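# Seat a tight O-ring on a standing fitting's sleeve

## Task

Work the O-ring down over the fitting's sleeve (it fits tightly) until it rests against the shoulder at the sleeve's base, at the floor of the surrounding well, fully seated around its whole circumference. At the end the fitting must stand upright on the table with its sleeve pointing up, and neither the installation cone nor the pusher tube may be in contact with the fitting or the O-ring. Every drop or tip-over of the fitting beyond a tiny one reduces the score, and a big drop means failure.

## Robot and tools

Robot: two arms, left_arm (carrying a left hand) and right_arm (carrying a right hand), each with a five-finger hand. Base positions in the scene frame: left_arm at (-0.037, +0.342, -0.003) m, right_arm at (+0.019, -0.275, -0.003) m, each turned slightly about z. A post stands behind the arms. Loose objects may occasionally get a brief shove.

Frames. Scene frame: origin at table-top height midway between the nominal bases, +z up, +x out over the table, left_arm on the +y side (unrelated to image left/right). Each arm reports its hand pose (end_effector_position in metres, end_effector_quat_wxyz) in its own base frame. Fixed cameras and the table use the scene frame. The hand point sits 0.05 m in front of the palm, 0.15 m from the wrist face; its +z runs along the straight fingers, +y out of the palm, +x across the palm away from the thumb on the right hand (toward the thumb on the left hand). Straight fingertips reach 0.06-0.07 m past the point in +z and lie 0.06 m behind it in -y. A wrist bracket on the little-finger side can strike things. Printed poses can be a few cm off; arms often rest 1-3 cm (sometimes 5 cm) below the commanded pose with no contact.

The 28-number row (every value in [-1, 1], always all 28 even if one arm moves): left_arm dx, dy, dz, rx, ry, rz; left hand little, ring, middle, index, thumb_bend, thumb_turn, force_limit, speed; then the same 14 for right_arm and its hand. Pose numbers are offsets, not poses: they count from that arm's current Hand target, along that Hand target's own axes. Scale: 1.0 = 0.6 m for dx, dy, dz and 180 degrees for rx, ry, rz, which together form one rotation vector. All six zero means nothing new for that arm. Orientation commands are clipped to within 40 degrees of the measured one per step.

Hand numbers are absolute targets: fingers -1 straight to +1 curled; thumb_bend -1 straight to +1 bent; thumb_turn -1 beside the palm to +1 opposite the fingers. force_limit maps -1 to about 0 N and +1 to 10 N at the fingertip (15 N for the two thumb motors). speed rises linearly from near zero at -1 to full at +0.48 and stays full above. Use speed -0.94 or lower for a gentle grip. To keep a hand unchanged, resend the eight numbers of its last executed row (or, before any, its hand_measured six plus hand_force_limit and hand_speed). With the thumb opposed the hand wraps objects about 0.035-0.065 m thick; thumb tip and index pad can pinch light items.

Tools.
execute_actions(actions, cameras): actions is a list of actions; each action is a list of up to 15 rows, one per 1/30 s step, the last row held to step 15. Every row of an action counts from the Hand target at that action's start, not from the row before; the next action starts from the new Hand target, so repeating an offset moves further. Images only if actions is [] or cameras names them.
move(target, speed, blend, blocking, cameras): target is one 28-number row or a list of up to 15 rows; all offsets count from the same starting Hand targets. speed in m/s, 0.002-4.3, default 0.25 (turns up to twice that in rad/s), one value or one per target. blend in m rounds corners; 0 stops at each. Straight paths, all ending together, 10 s cap, no obstacle avoidance. Faster moves lag, stray and hit harder. blocking=false returns after about 0.5 s while the move continues.
wait(seconds 0-3600): runs the scene with no new commands. stop(): brakes a running move. zoom_image(camera, region [x0,y0,x1,y1], at most 504x504 px) magnifies the newest image of cam_head_left, cam_head_right, cam_high, cam_left_wrist or cam_right_wrist. show_instructions() shows the reference images. finished_scene() ends the scene permanently.

Results. Each gives per arm the hand pose, Hand target (the base for the next offsets), joint positions, velocities and torques, and hand readings in motor order: hand_measured, hand_stopped_by (moving, target, force, stalled, fault), hand_load_n (positive when the finger is pushed open; a lost grip shows as load near 0), hand_force_limit, hand_speed. A move adds a move: line (done, off_target, moving, held, fault, plus limits such as paced or held). If an arm rests short of its target, send the gap as a new offset; to end a push, command back past the hand point. Cameras: cam_head_left, cam_head_right, cam_high (896x504), cam_left_wrist, cam_right_wrist (672x504, fisheye).

Avoid: dropping or tipping the fitting, releasing moving parts, fast impacts or hard pushes, the two hands or arms touching each other, overloading fingers, and anything leaving the table. Long holds or stretched arms heat motors; at 100 °C an arm goes limp for 30-60 s. Before finishing, leave the fitting upright and both tools clear of it and the ring.

Each tool is called after "Call:" as a command line: name --argument value for each argument, lists and objects as JSON in quotes; but a table of rows of numbers goes row by row, as --pt "numbers of a row", without its own name.

Reference images:

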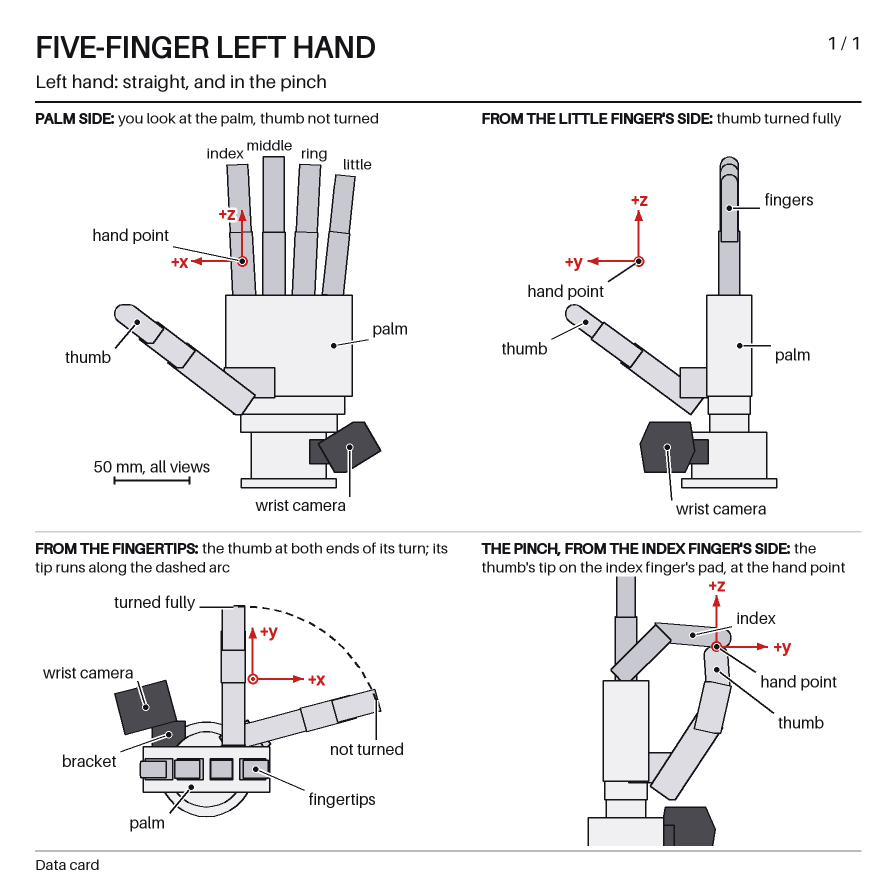

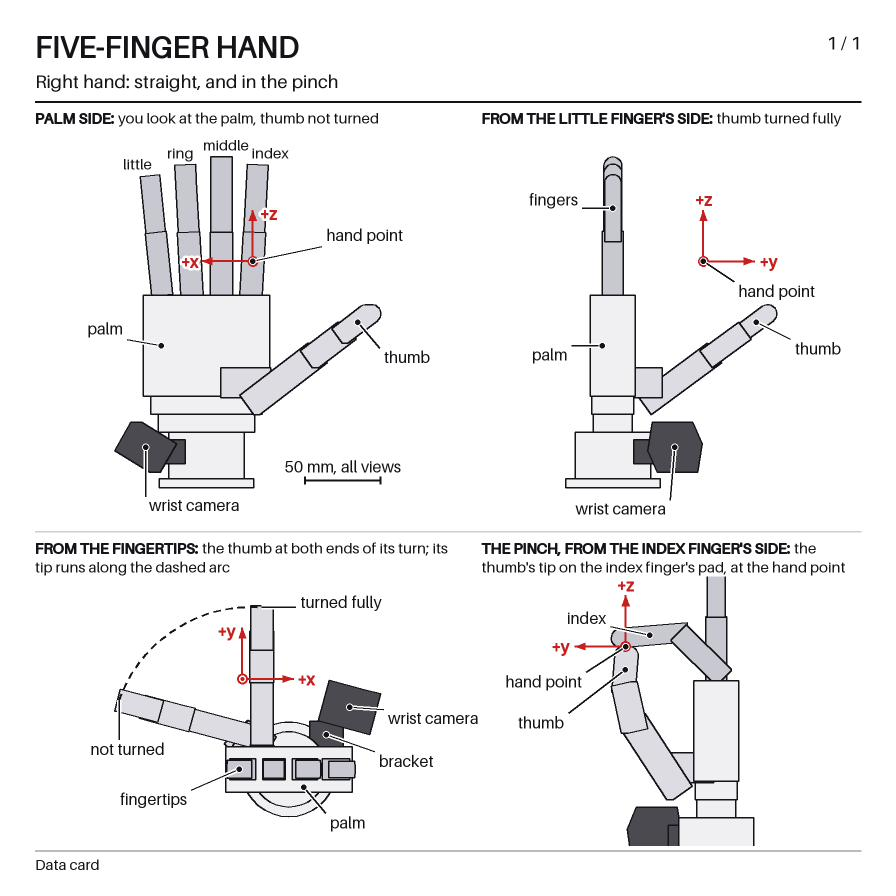

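## Session

Call:
execute_actions --actions '[]'

Scene clock: 0.00 s.
left_arm: end_effector_position=(+0.6720, -0.2055, +0.2608) hand_measured=(-1.000, -1.000, -1.000, -1.000, -1.000, -1.000) hand_load_n=(+0.0, +0.0, +0.0, +0.0, +0.0, +0.0) hand_stopped_by=(target, target, target, target, target, target) hand_force_limit=0.00 hand_speed=-0.80 end_effector_quat_wxyz=(+0.177, +0.006, +0.941, -0.287) | right_arm: end_effector_position=(+0.3252, +0.3474, +0.1750) hand_measured=(-1.000, -1.000, -1.000, -1.000, -1.000, -1.000) hand_load_n=(+0.0, +0.0, +0.0, +0.0, +0.0, +0.0) hand_stopped_by=(target, target, target, target, target, target) hand_force_limit=0.00 hand_speed=-0.80 end_effector_quat_wxyz=(+0.024, +0.833, +0.552, -0.010)
Joint positions: left_arm=[-0.23 1.977 2.152 -1.223 0.469 1.225] | right_arm=[0.971 1.655 1.492 -1.444 0.036 -1.77]
Joint velocities: within noise
Joint torques (N m): no reading
Heat: left arm: hottest wrist pitch 36 °C; right arm: hottest waist 34 °C.
Hand target: left_arm +0.6785, -0.2074, +0.2700; +0.190, +0.012, +0.938, -0.291 | right_arm +0.3307, +0.3542, +0.1834; +0.020, +0.835, +0.550, +0.004

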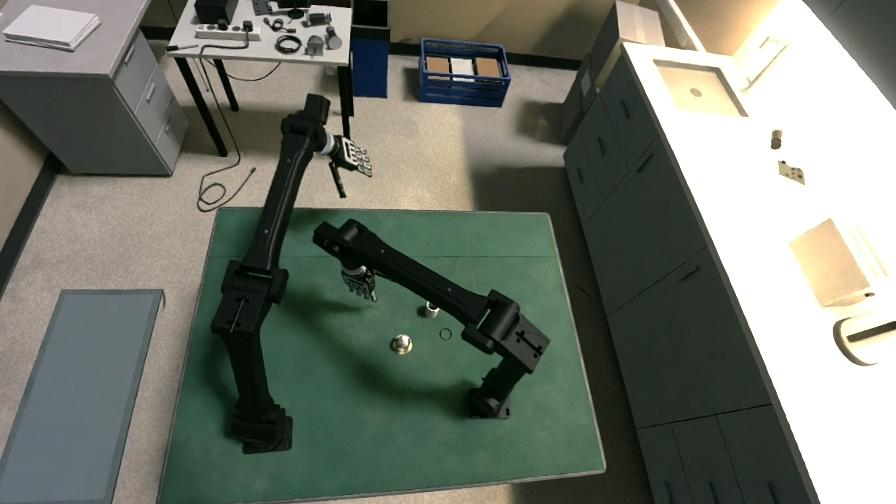

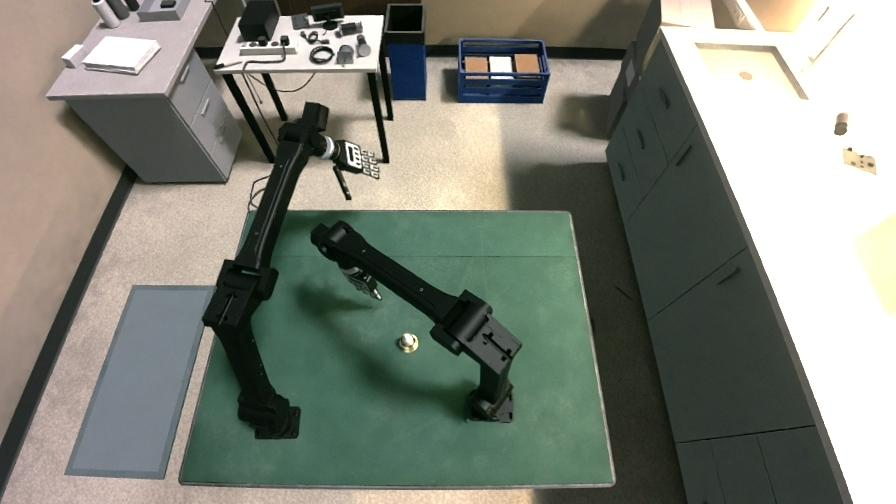

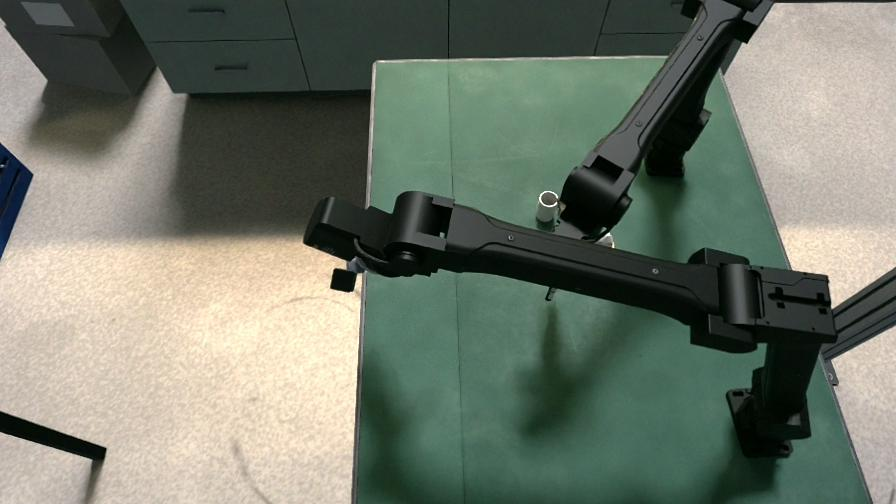

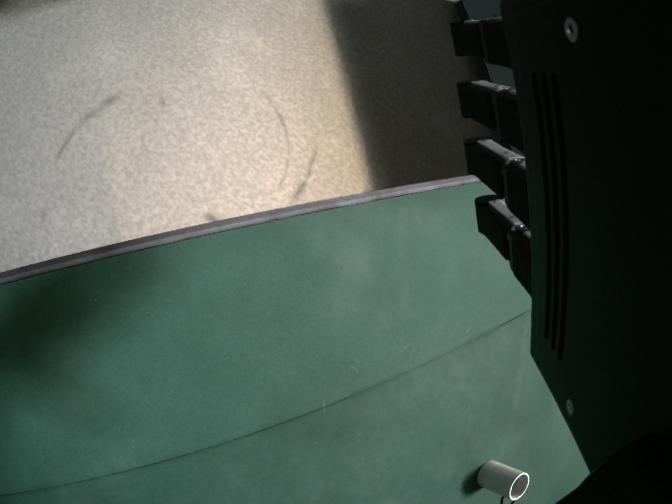

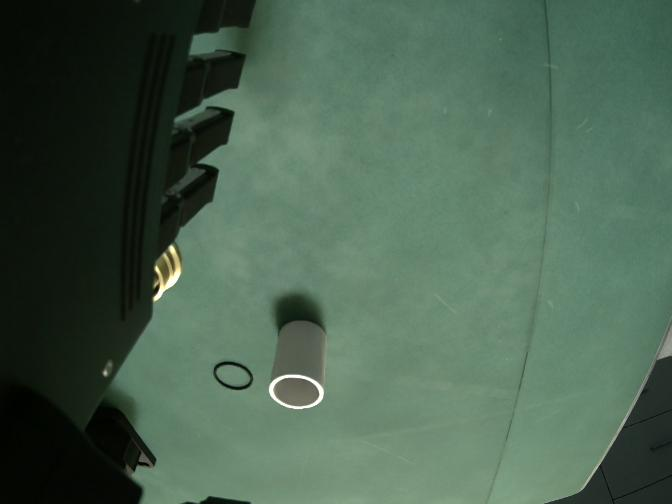

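Call:
zoom_image --camera "cam_head_left" --region '[370, 280, 480, 370]'

Call:
zoom_image --camera "cam_right_wrist" --region '[80, 220, 400, 460]'

Call:
zoom_image --camera "cam_high" --region '[500, 160, 660, 280]'

Scaled by 4.582 from the camera's image (finer frame: 1280x720).

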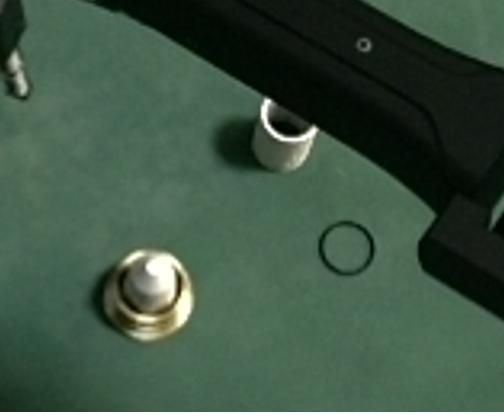

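Scaled by 1.575 from the camera's image (finer frame: 960x720).

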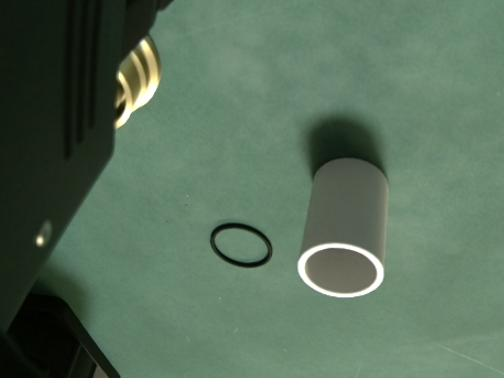

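Scaled by 3.150 from the camera's image (finer frame: 1280x720).

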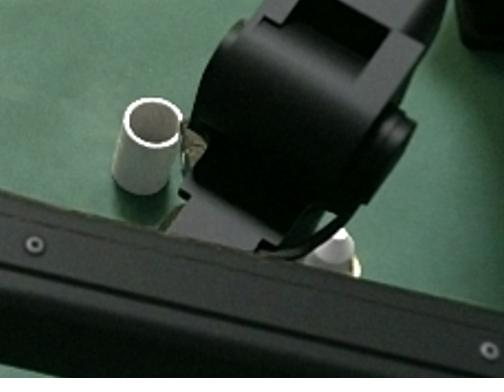

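Call:
move --target '[0.2622,0.7728,-0.7430,-0.1211,-0.1805,-0.2533,-1,-1,-1,-1,-1,-1,0.0,-0.8, 0,0,0,0,0,0,-1,-1,-1,-1,-1,-1,0.0,-0.8]' --speed 0.25 --cameras '["all"]'

Scene clock: 91.60 s.
left_arm: end_effector_position=(+0.4255, +0.4043, +0.2840) hand_measured=(-1.000, -1.000, -1.000, -1.000, -1.000, -1.000) hand_load_n=(+0.0, +0.0, +0.0, +0.0, +0.0, +0.0) hand_stopped_by=(target, target, target, target, target, target) hand_force_limit=0.00 hand_speed=-0.80 end_effector_quat_wxyz=(+0.296, -0.477, +0.812, -0.158) | right_arm: end_effector_position=(+0.3252, +0.3474, +0.1750) hand_measured=(-1.000, -1.000, -1.000, -1.000, -1.000, -1.000) hand_load_n=(+0.0, +0.0, +0.0, +0.5, +0.0, +0.0) hand_stopped_by=(target, target, target, target, target, target) hand_force_limit=0.00 hand_speed=-0.80 end_effector_quat_wxyz=(+0.024, +0.833, +0.552, -0.010)
Joint positions: left_arm=[0.841 1.64 1.739 -1.153 0.471 1.222] | right_arm=[0.971 1.655 1.492 -1.444 0.036 -1.77]
Joint torques (N m): left_arm=[0.5 -13.57 13.14 0.46 0.51 0.16] | right_arm=[0.26 -13.1 12.12 0.21 -0.04 0.09]
Heat: left arm: hottest elbow 43 °C; right arm: hottest waist 33 °C.
Hand target: left_arm +0.4382, +0.4090, +0.3003; +0.309, -0.459, +0.818, -0.157 | right_arm +0.3307, +0.3542, +0.1834; +0.020, +0.835, +0.550, +0.004
Off the commanded pose: left_arm 0.021 m, 3 deg | right_arm 0.012 m, 2 deg.
move: off_target (left_arm)
cam_left_wrist: T_world_to_cam=[[0.60631, -0.67068, 0.42729, -0.10848], [-0.7045, -0.70225, -0.1026, 0.63149], [0.36887, -0.23882, -0.89828, 0.30786]] pos_world=[0.3971, 0.44423, 0.38769]

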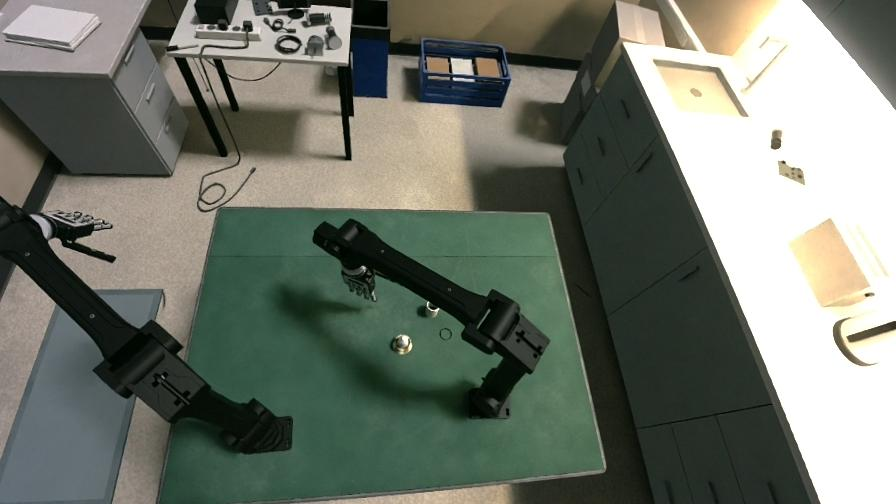

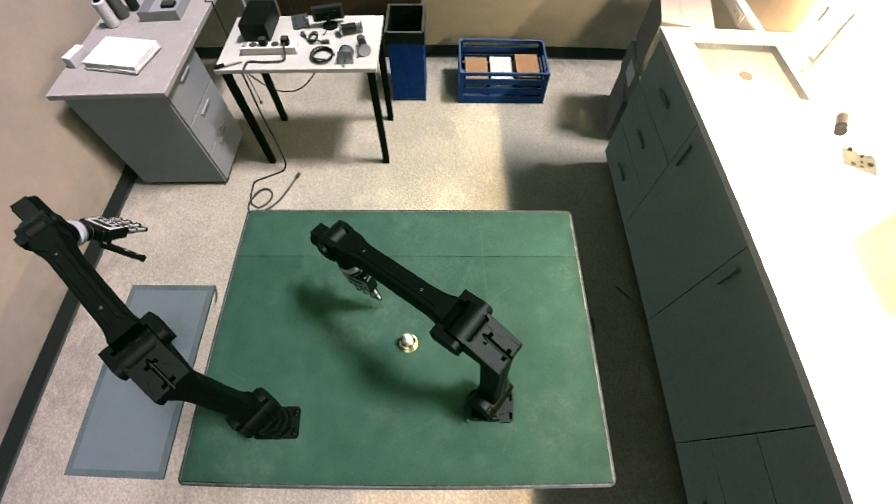

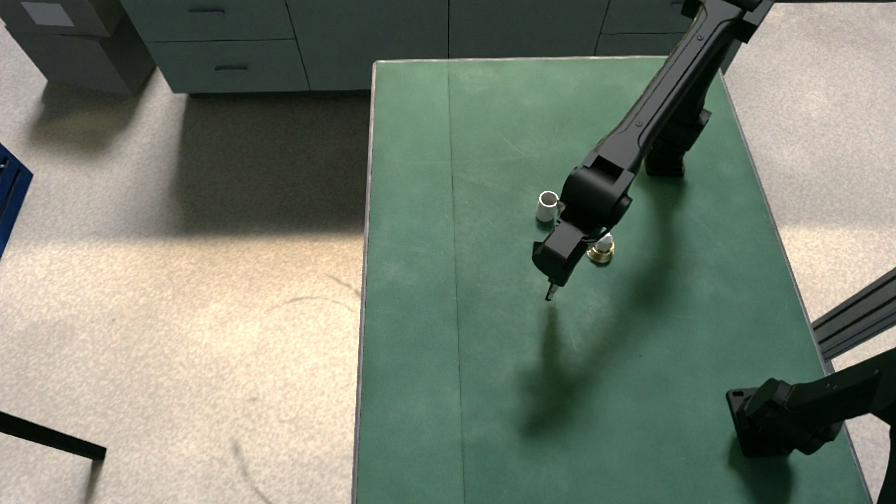

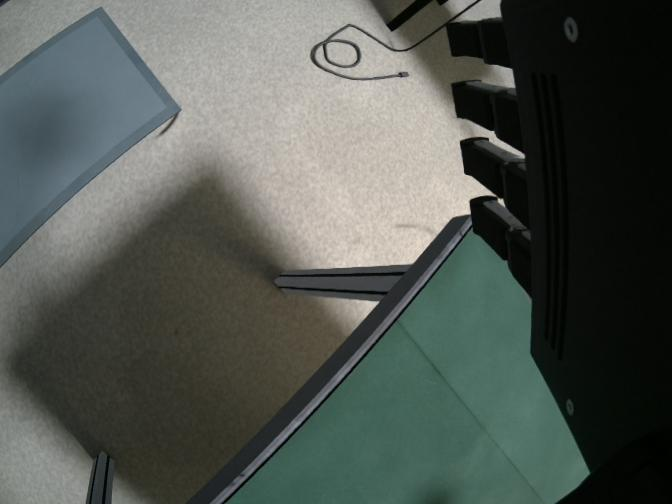

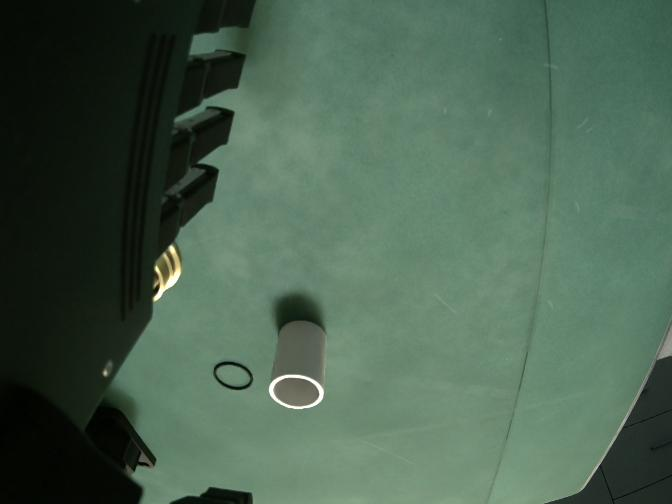

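Call:
zoom_image --camera "cam_high" --region '[575, 220, 635, 275]'

Call:
zoom_image --camera "cam_head_right" --region '[380, 320, 440, 370]'

Call:
zoom_image --camera "cam_left_wrist" --region '[420, 0, 672, 252]'

Scaled by 8.400 from the camera's image (finer frame: 1280x720).

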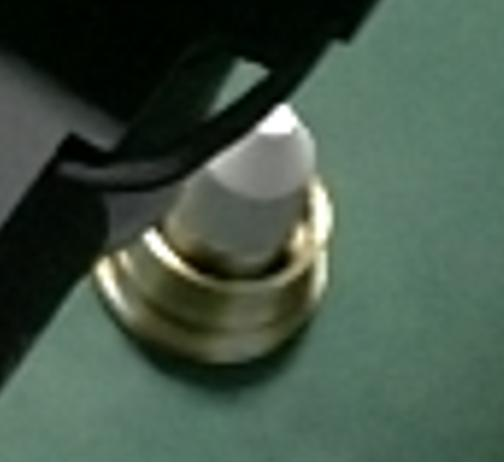

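Scaled by 8.400 from the camera's image (finer frame: 1280x720).

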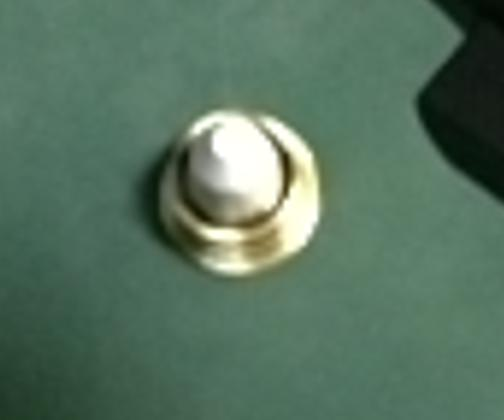

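Scaled by 2.000 from the camera's image (finer frame: 960x720).

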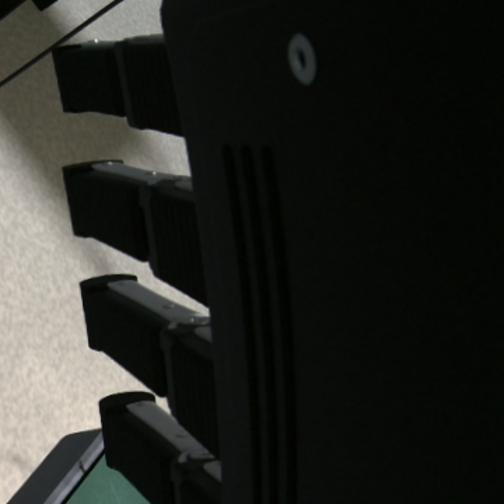

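Call:
move --target '[0,0,0,0,0,0,-1,-1,-1,-1,-1,-1,0.0,-0.8, -0.167,-0.2268,-0.0227,0,0,0,-1,-1,-1,-1,-1,-1,0.0,-0.8]' --speed 0.15 --cameras '["cam_right_wrist","cam_high","cam_head_left"]'

Scene clock: 134.13 s.
left_arm: end_effector_position=(+0.4255, +0.4043, +0.2840) hand_measured=(-1.000, -1.000, -1.000, -1.000, -1.000, -1.000) hand_load_n=(+0.0, +0.0, +0.0, +0.0, -0.5, +0.0) hand_stopped_by=(target, target, target, target, target, target) hand_force_limit=0.00 hand_speed=-0.80 end_effector_quat_wxyz=(+0.296, -0.477, +0.812, -0.158) | right_arm: end_effector_position=(+0.1656, +0.3169, +0.1888) hand_measured=(-1.000, -1.000, -1.000, -1.000, -1.000, -1.000) hand_load_n=(+0.0, +0.0, +0.0, +0.0, -0.5, +0.0) hand_stopped_by=(target, target, target, target, target, target) hand_force_limit=0.00 hand_speed=-0.80 end_effector_quat_wxyz=(+0.023, +0.829, +0.559, -0.004)
Joint positions: left_arm=[0.841 1.64 1.739 -1.153 0.471 1.222] | right_arm=[1.269 1.388 1.226 -1.444 0.031 -1.487]
Joint torques (N m): left_arm=[0.38 -13.45 13.11 0.43 0.52 0.16] | right_arm=[0.85 -9.88 10.22 0.09 0.03 0.25]
Heat: left arm: hottest elbow 43 °C; right arm: hottest elbow 34 °C.
Hand target: left_arm +0.4382, +0.4090, +0.3003; +0.309, -0.459, +0.818, -0.157 | right_arm +0.1658, +0.3161, +0.1933; +0.020, +0.835, +0.550, +0.004
Off the commanded pose: left_arm 0.021 m, 3 deg | right_arm 0.005 m, 2 deg.
move: done
cam_right_wrist: T_world_to_cam=[[0.99549, -0.0948, -0.00386, -0.13073], [-0.08143, -0.8746, 0.47796, 0.21203], [-0.04869, -0.47549, -0.87837, 0.44125]] pos_world=[0.16889, 0.38286, 0.28574]
Images, in order (width x height): cam_head_left 896x504, cam_high 896x504, cam_right_wrist 672x504.

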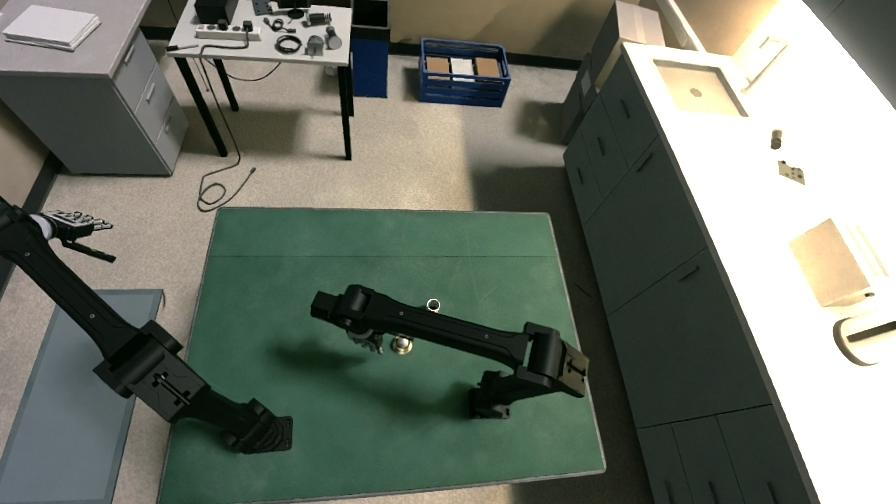

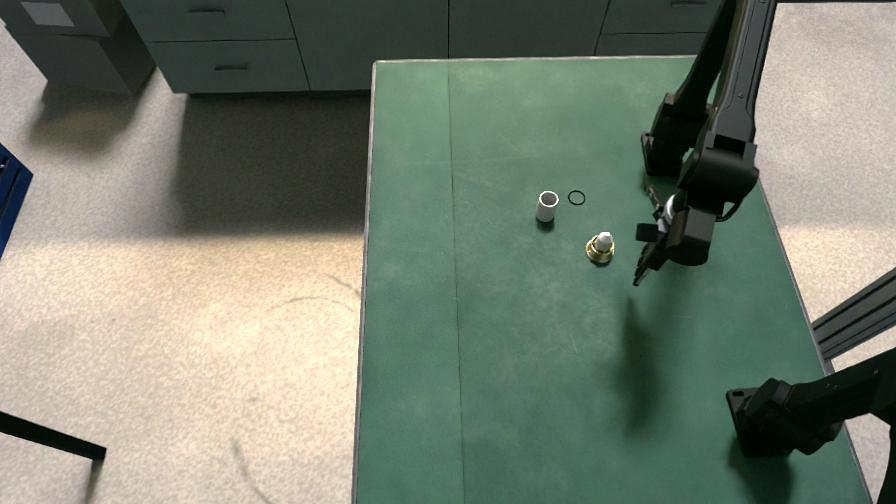

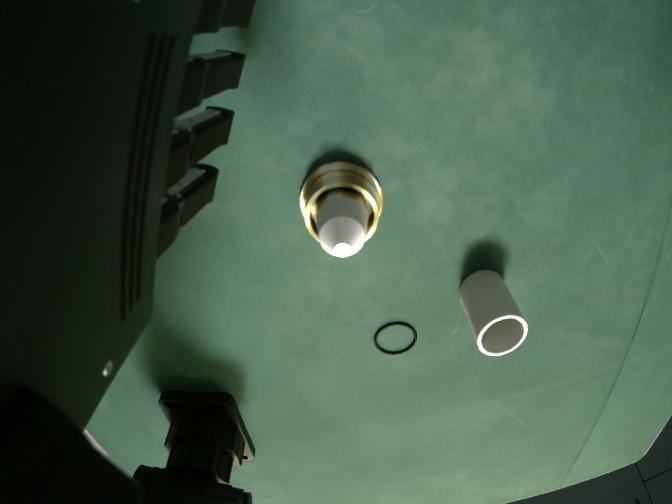

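Call:
zoom_image --camera "cam_right_wrist" --region '[270, 130, 410, 270]'

Call:
zoom_image --camera "cam_high" --region '[520, 170, 630, 280]'

Call:
zoom_image --camera "cam_right_wrist" --region '[350, 230, 550, 380]'

Scaled by 3.600 from the camera's image (finer frame: 960x720).

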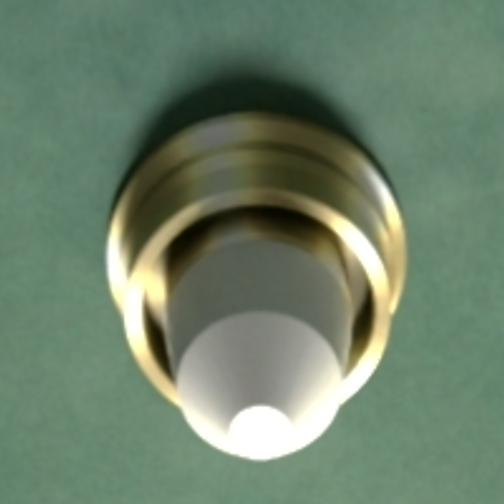

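Scaled by 4.582 from the camera's image (finer frame: 1280x720).

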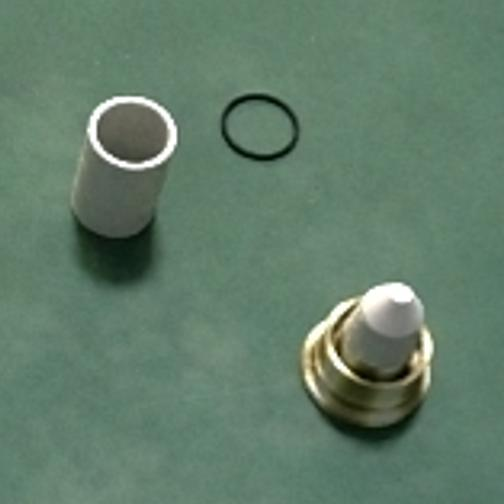

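Scaled by 2.520 from the camera's image (finer frame: 960x720).

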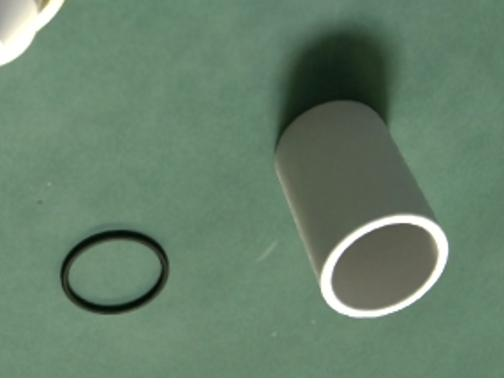

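Call:
move --target '[0,0,0,0,0,0,-1,-1,-1,-1,-1,-1,0.0,-0.8, -0.3535,0.1705,0.0007,0.0134,-0.0052,0.4821,1,1,1,-1,-1,-1,-0.5,-0.3]' --speed 0.15 --cameras '["cam_right_wrist","cam_high","cam_head_left"]'

Scene clock: 407.07 s.
left_arm: end_effector_position=(+0.4255, +0.4043, +0.2840) hand_measured=(-1.000, -1.000, -1.000, -1.000, -1.000, -1.000) hand_load_n=(+0.0, +0.0, +0.0, +0.0, +0.0, +0.0) hand_stopped_by=(target, target, target, target, target, target) hand_force_limit=0.00 hand_speed=-0.80 end_effector_quat_wxyz=(+0.296, -0.477, +0.812, -0.158) | right_arm: end_effector_position=(+0.1793, +0.0826, +0.1968) hand_measured=(+1.000, +1.000, +1.000, -1.000, -1.000, -1.000) hand_load_n=(+0.0, +0.0, +0.0, +0.5, +0.0, +0.0) hand_stopped_by=(target, target, target, target, target, target) hand_force_limit=-0.50 hand_speed=-0.30 end_effector_quat_wxyz=(+0.001, +0.987, -0.162, -0.002)
Joint positions: left_arm=[0.841 1.64 1.739 -1.153 0.471 1.222] | right_arm=[0.519 1.022 0.958 -1.511 -0.001 -0.727]
Joint torques (N m): left_arm=[0.56 -13.51 13.12 0.46 0.5 0.16] | right_arm=[-0.32 -5.3 10.25 -0.44 -0.12 0.21]
Heat: left arm: hottest elbow 47 °C; right arm: hottest elbow 34 °C.
Hand target: left_arm +0.4382, +0.4090, +0.3003; +0.309, -0.459, +0.818, -0.157 | right_arm +0.1760, +0.0809, +0.2002; +0.000, +0.985, -0.174, +0.000
Off the commanded pose: left_arm 0.021 m, 3 deg | right_arm 0.005 m, 1 deg.
move: done
cam_right_wrist: T_world_to_cam=[[-0.03508, -0.99905, -0.02571, 0.09725], [-0.89514, 0.01997, 0.44534, 0.08284], [-0.44441, 0.03863, -0.89499, 0.36928]] pos_world=[0.24167, 0.08124, 0.29611]
Images, in order (width x height): cam_head_left 896x504, cam_high 896x504, cam_right_wrist 672x504.

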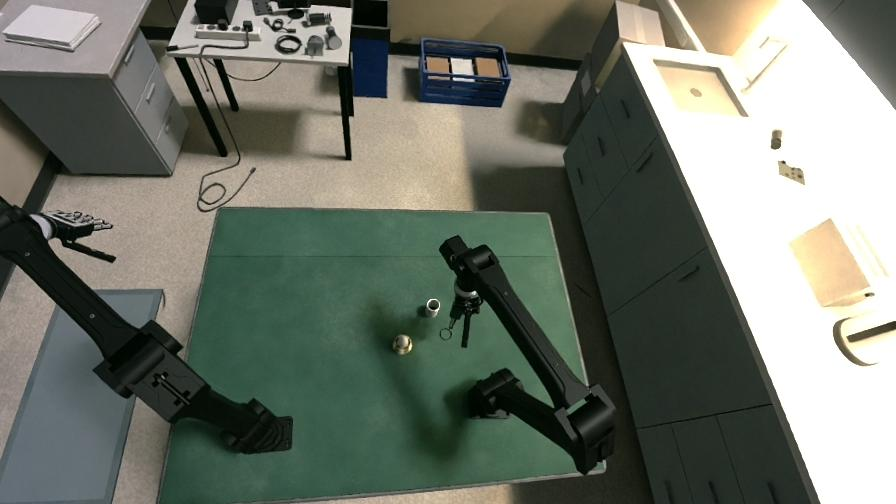

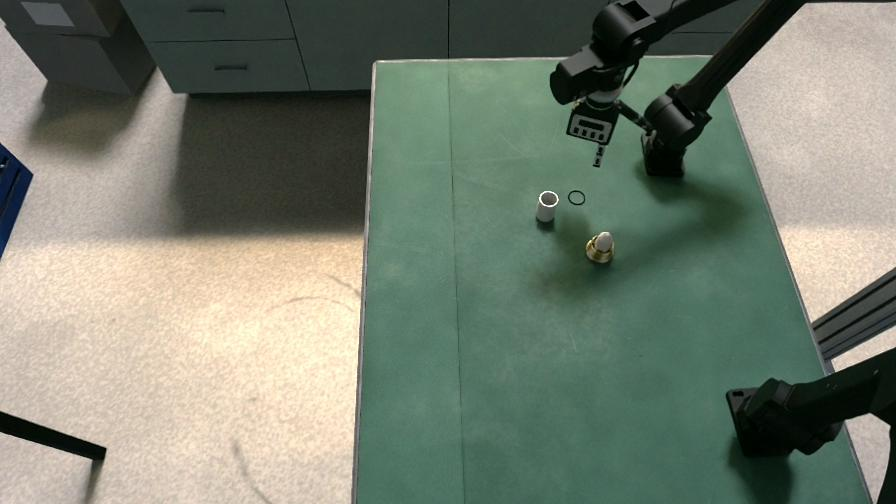

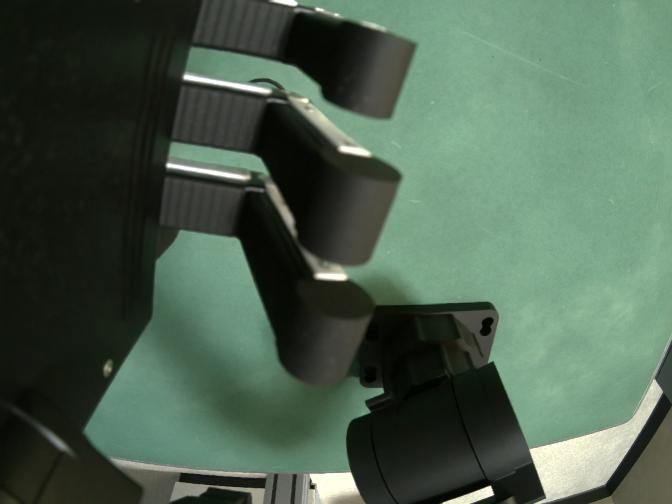

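Call:
zoom_image --camera "cam_head_left" --region '[410, 280, 490, 360]'

Call:
zoom_image --camera "cam_high" --region '[550, 110, 650, 220]'

Scaled by 6.300 from the camera's image (finer frame: 1280x720).

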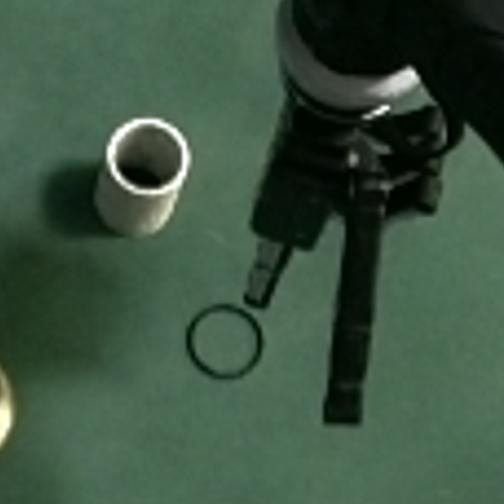

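Scaled by 4.582 from the camera's image (finer frame: 1280x720).

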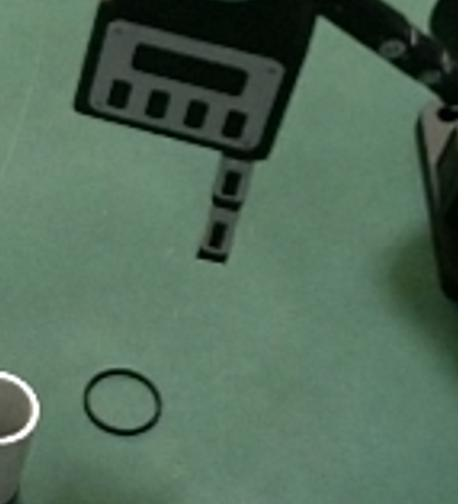

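Call:
move --target '[0,0,0,0,0,0,-1,-1,-1,-1,-1,-1,0.0,-0.8, 0.0279,-0.0018,0.1767,0,0,0,1,1,1,-1,-1,-1,-0.5,-0.3]' --speed 0.12 --cameras '["cam_head_left","cam_head_right","cam_high"]'

Call:
zoom_image --camera "cam_head_left" --region '[410, 290, 480, 360]'

Call:
zoom_image --camera "cam_high" --region '[540, 140, 620, 220]'

Call:
zoom_image --camera "cam_head_right" --region '[410, 290, 480, 360]'

Scene clock: 430.47 s.
left_arm: end_effector_position=(+0.4255, +0.4043, +0.2840) hand_measured=(-1.000, -1.000, -1.000, -1.000, -1.000, -1.000) hand_load_n=(+0.0, +0.0, +0.0, +0.0, +0.0, +0.0) hand_stopped_by=(target, target, target, target, target, target) hand_force_limit=0.00 hand_speed=-0.80 end_effector_quat_wxyz=(+0.296, -0.477, +0.812, -0.158) | right_arm: end_effector_position=(+0.1844, +0.0777, +0.0961) hand_measured=(+1.000, +1.000, +1.000, -1.000, -1.000, -1.000) hand_load_n=(+0.0, +0.0, +0.0, +0.0, +0.0, +0.0) hand_stopped_by=(target, target, target, target, target, target) hand_force_limit=-0.50 hand_speed=-0.30 end_effector_quat_wxyz=(+0.005, +0.984, -0.176, -0.007)
Joint positions: left_arm=[0.841 1.64 1.739 -1.153 0.471 1.222] | right_arm=[0.487 1.105 0.74 -1.223 -0.001 -0.731]
Joint torques (N m): left_arm=[0.44 -13.51 13.16 0.49 0.51 0.16] | right_arm=[-0.03 -4.25 9.7 1.02 -0.13 -0.09]
Heat: left arm: hottest elbow 48 °C; right arm: hottest elbow 34 °C.
Hand target: left_arm +0.4382, +0.4090, +0.3003; +0.309, -0.459, +0.818, -0.157 | right_arm +0.1922, +0.0762, +0.0942; +0.000, +0.985, -0.174, +0.000
Off the commanded pose: left_arm 0.021 m, 3 deg | right_arm 0.008 m, 1 deg.
move: done

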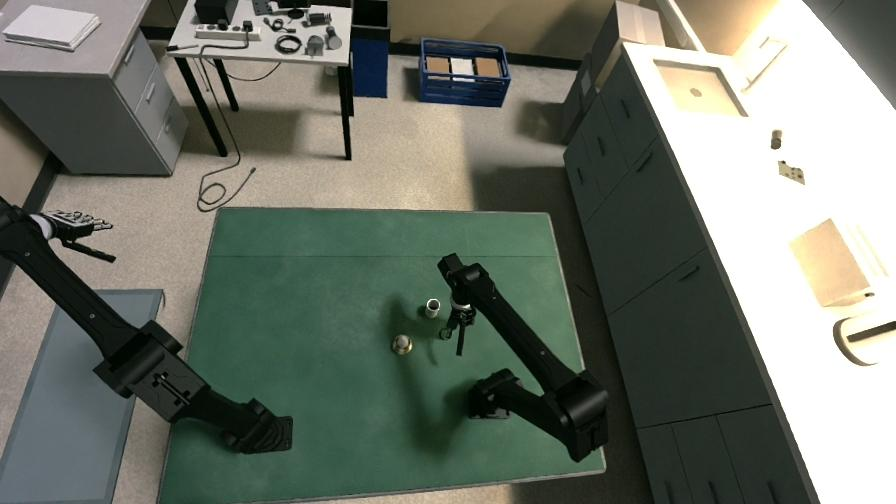

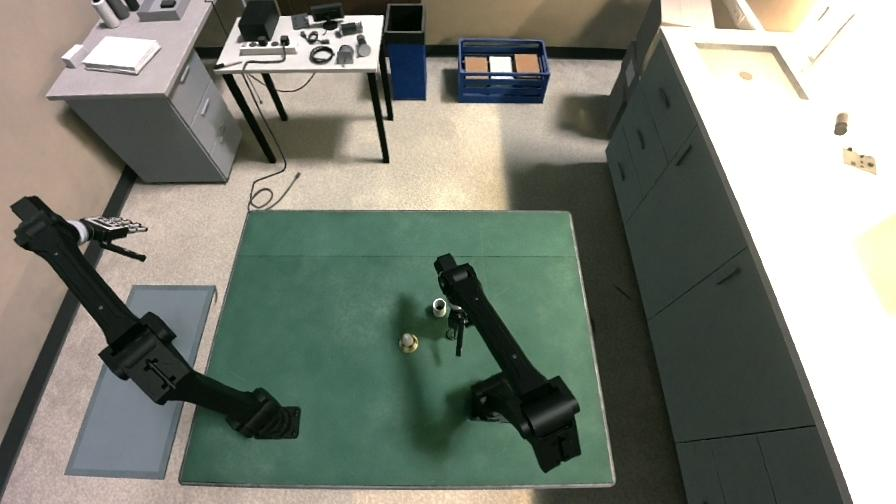

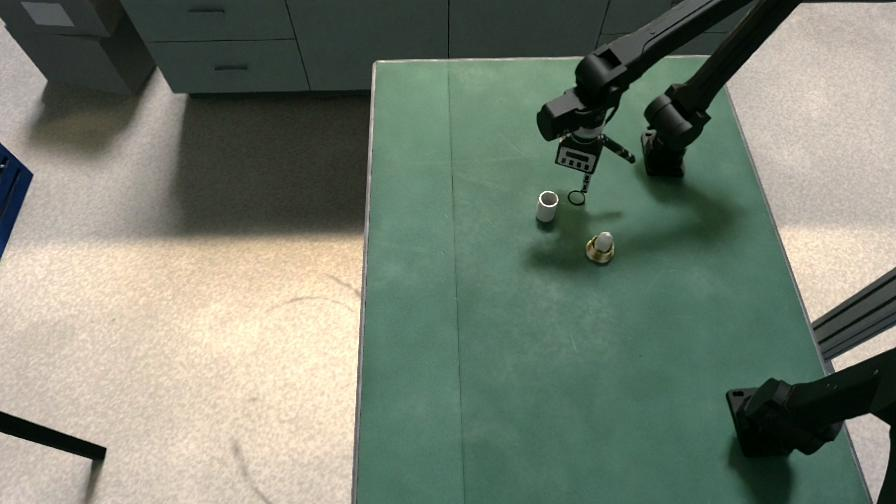

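Scaled by 7.200 from the camera's image (finer frame: 1280x720).

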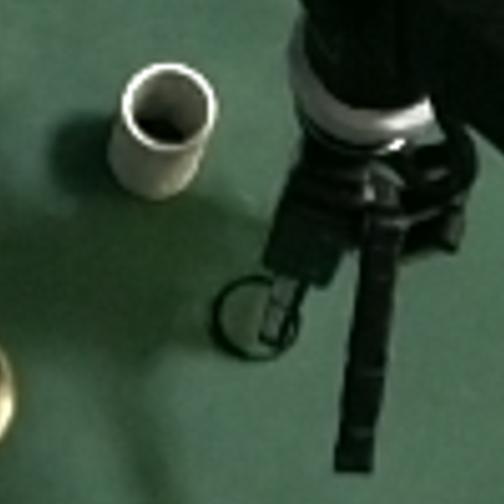

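Scaled by 6.300 from the camera's image (finer frame: 1280x720).

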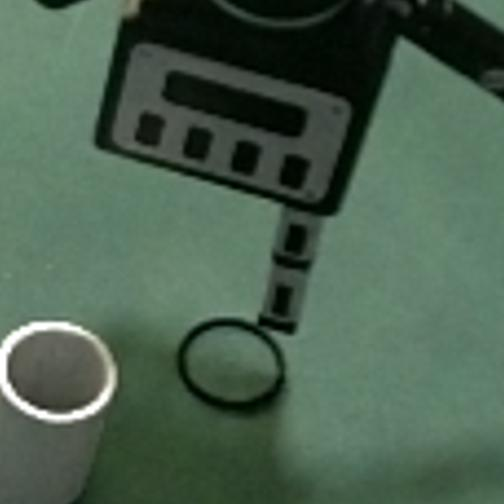

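Scaled by 7.200 from the camera's image (finer frame: 1280x720).

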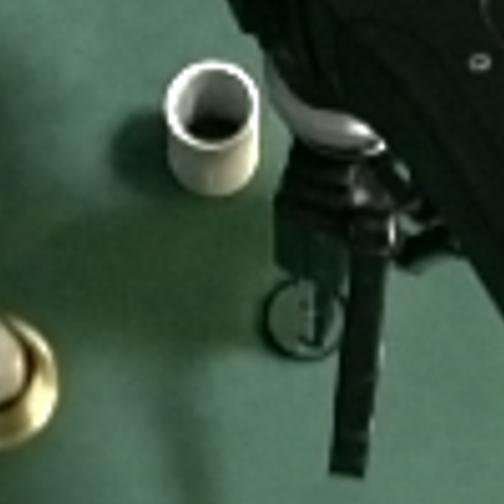

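Call:
move --target '[0,0,0,0,0,0,-1,-1,-1,-1,-1,-1,0.0,-0.8, 0.0165,-0.013,0,0,0,0,1,1,1,-1,-1,-1,-0.5,-0.3]' --speed 0.08 --cameras '["cam_head_left","cam_high"]'

Call:
zoom_image --camera "cam_head_left" --region '[420, 300, 480, 360]'

Call:
zoom_image --camera "cam_high" --region '[550, 160, 610, 220]'

Scene clock: 440.93 s.
left_arm: end_effector_position=(+0.4255, +0.4043, +0.2840) hand_measured=(-1.000, -1.000, -1.000, -1.000, -1.000, -1.000) hand_load_n=(+0.0, +0.0, +0.0, +0.0, +0.0, +0.0) hand_stopped_by=(target, target, target, target, target, target) hand_force_limit=0.00 hand_speed=-0.80 end_effector_quat_wxyz=(+0.296, -0.477, +0.812, -0.158) | right_arm: end_effector_position=(+0.1865, +0.0766, +0.0885) hand_measured=(+1.000, +1.000, +1.000, -1.000, -1.000, -1.000) hand_load_n=(+0.0, +0.0, +0.0, +0.0, +0.0, +0.0) hand_stopped_by=(target, target, target, target, target, target) hand_force_limit=-0.50 hand_speed=-0.30 end_effector_quat_wxyz=(+0.013, +0.984, -0.176, -0.018)
Joint positions: left_arm=[0.841 1.64 1.739 -1.153 0.471 1.222] | right_arm=[0.479 1.143 0.74 -1.212 -0.001 -0.737]
Joint torques (N m): left_arm=[0.44 -13.63 13.2 0.47 0.51 0.17] | right_arm=[-0.79 -5.13 12 0.98 -0.11 -0.08]
Heat: left arm: hottest elbow 48 °C; right arm: hottest elbow 34 °C.
Hand target: left_arm +0.4382, +0.4090, +0.3003; +0.309, -0.459, +0.818, -0.157 | right_arm +0.2042, +0.0801, +0.0942; +0.000, +0.985, -0.174, +0.000
Off the commanded pose: left_arm 0.021 m, 3 deg | right_arm 0.019 m, 3 deg.
move: off_target (right_arm)

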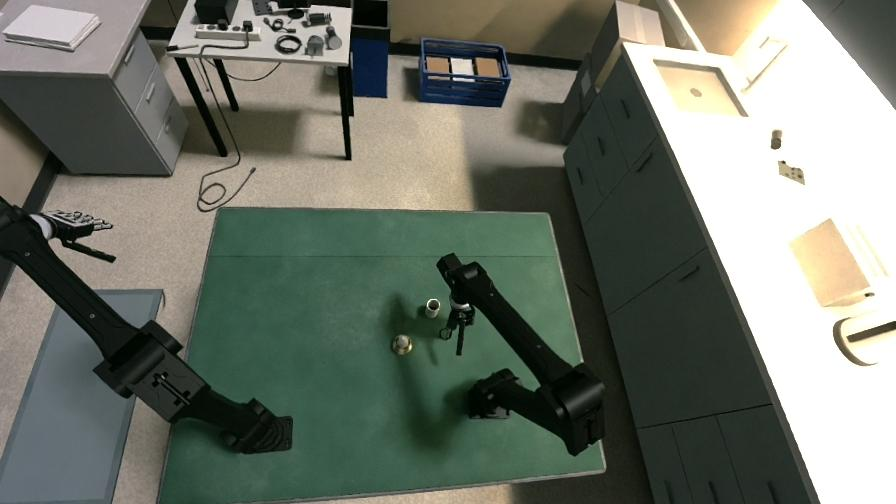

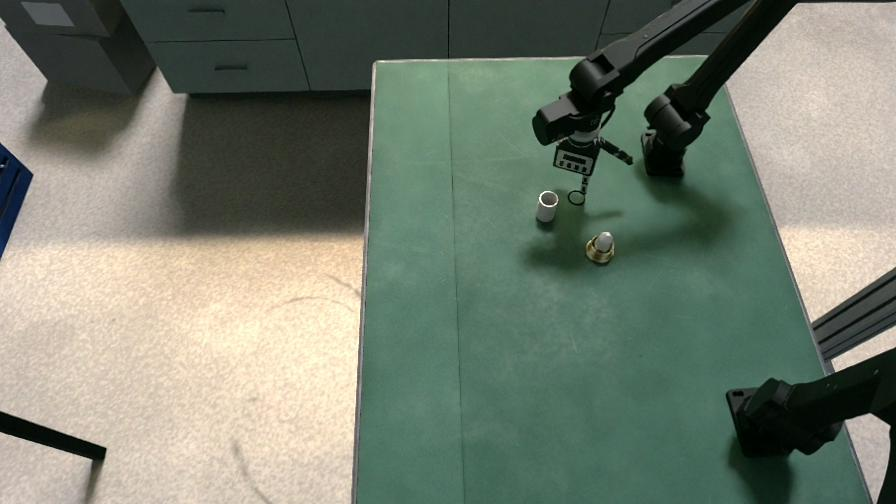

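Scaled by 8.400 from the camera's image (finer frame: 1280x720).

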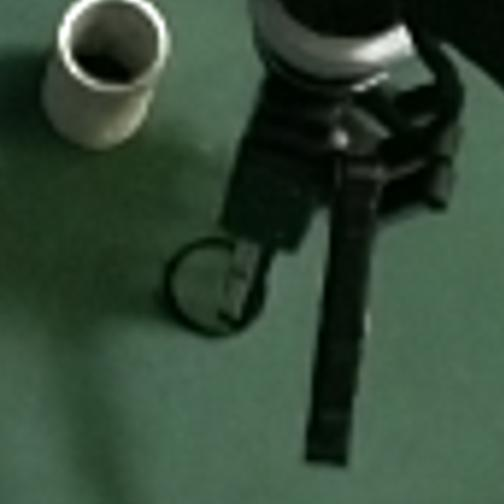

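Scaled by 8.400 from the camera's image (finer frame: 1280x720).

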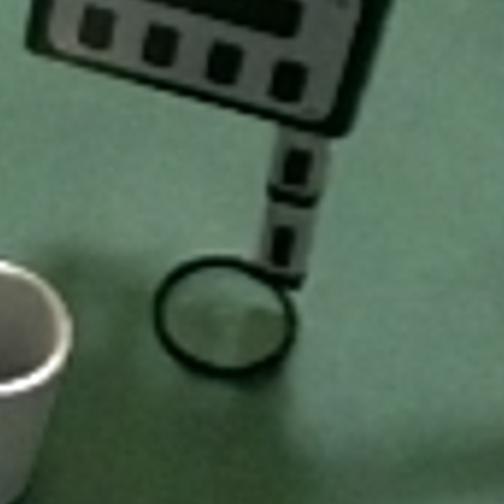

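Call:
execute_actions --actions '[[[0,0,0,0,0,0,-1,-1,-1,-1,-1,-1,0.0,-0.8, 0,0,0,0,0,0,1,1,1,-1,-1,-1,-0.5,-0.3]]]'

Scene clock: 446.37 s.
left_arm: end_effector_position=(+0.4255, +0.4043, +0.2840) hand_measured=(-1.000, -1.000, -1.000, -1.000, -1.000, -1.000) hand_load_n=(+0.0, +0.0, +0.0, +0.0, +0.0, +0.0) hand_stopped_by=(target, target, target, target, target, target) hand_force_limit=0.00 hand_speed=-0.80 end_effector_quat_wxyz=(+0.296, -0.477, +0.812, -0.158) | right_arm: end_effector_position=(+0.1865, +0.0765, +0.0885) hand_measured=(+1.000, +1.000, +1.000, -1.000, -1.000, -1.000) hand_load_n=(+0.0, +0.0, +0.0, +0.0, +0.0, +0.0) hand_stopped_by=(target, target, target, target, target, target) hand_force_limit=-0.50 hand_speed=-0.30 end_effector_quat_wxyz=(+0.013, +0.984, -0.176, -0.018)
Joint positions: left_arm=[0.841 1.64 1.739 -1.153 0.471 1.222] | right_arm=[0.479 1.143 0.74 -1.212 -0.001 -0.739]
Joint torques (N m): left_arm=[0.56 -13.39 13.18 0.4 0.49 0.16] | right_arm=[-0.62 -4.89 11.92 0.98 -0.11 -0.08]
Heat: left arm: hottest elbow 48 °C; right arm: hottest elbow 34 °C.
Hand target: left_arm +0.4382, +0.4090, +0.3003; +0.309, -0.459, +0.818, -0.157 | right_arm +0.2042, +0.0801, +0.0942; +0.000, +0.985, -0.174, +0.000
Off the commanded pose: left_arm 0.021 m, 3 deg | right_arm 0.019 m, 3 deg.
Step readings (end_effector_position of left_arm | right_arm):
0: (+0.4255, +0.4043, +0.2840) | (+0.1865, +0.0765, +0.0885)
1: (+0.4255, +0.4043, +0.2840) | (+0.1865, +0.0765, +0.0885)
2: (+0.4255, +0.4043, +0.2840) | (+0.1865, +0.0765, +0.0885)
4: (+0.4255, +0.4043, +0.2840) | (+0.1865, +0.0765, +0.0885)
8: (+0.4255, +0.4043, +0.2840) | (+0.1865, +0.0765, +0.0885)
15: (+0.4255, +0.4043, +0.2840) | (+0.1865, +0.0765, +0.0885)


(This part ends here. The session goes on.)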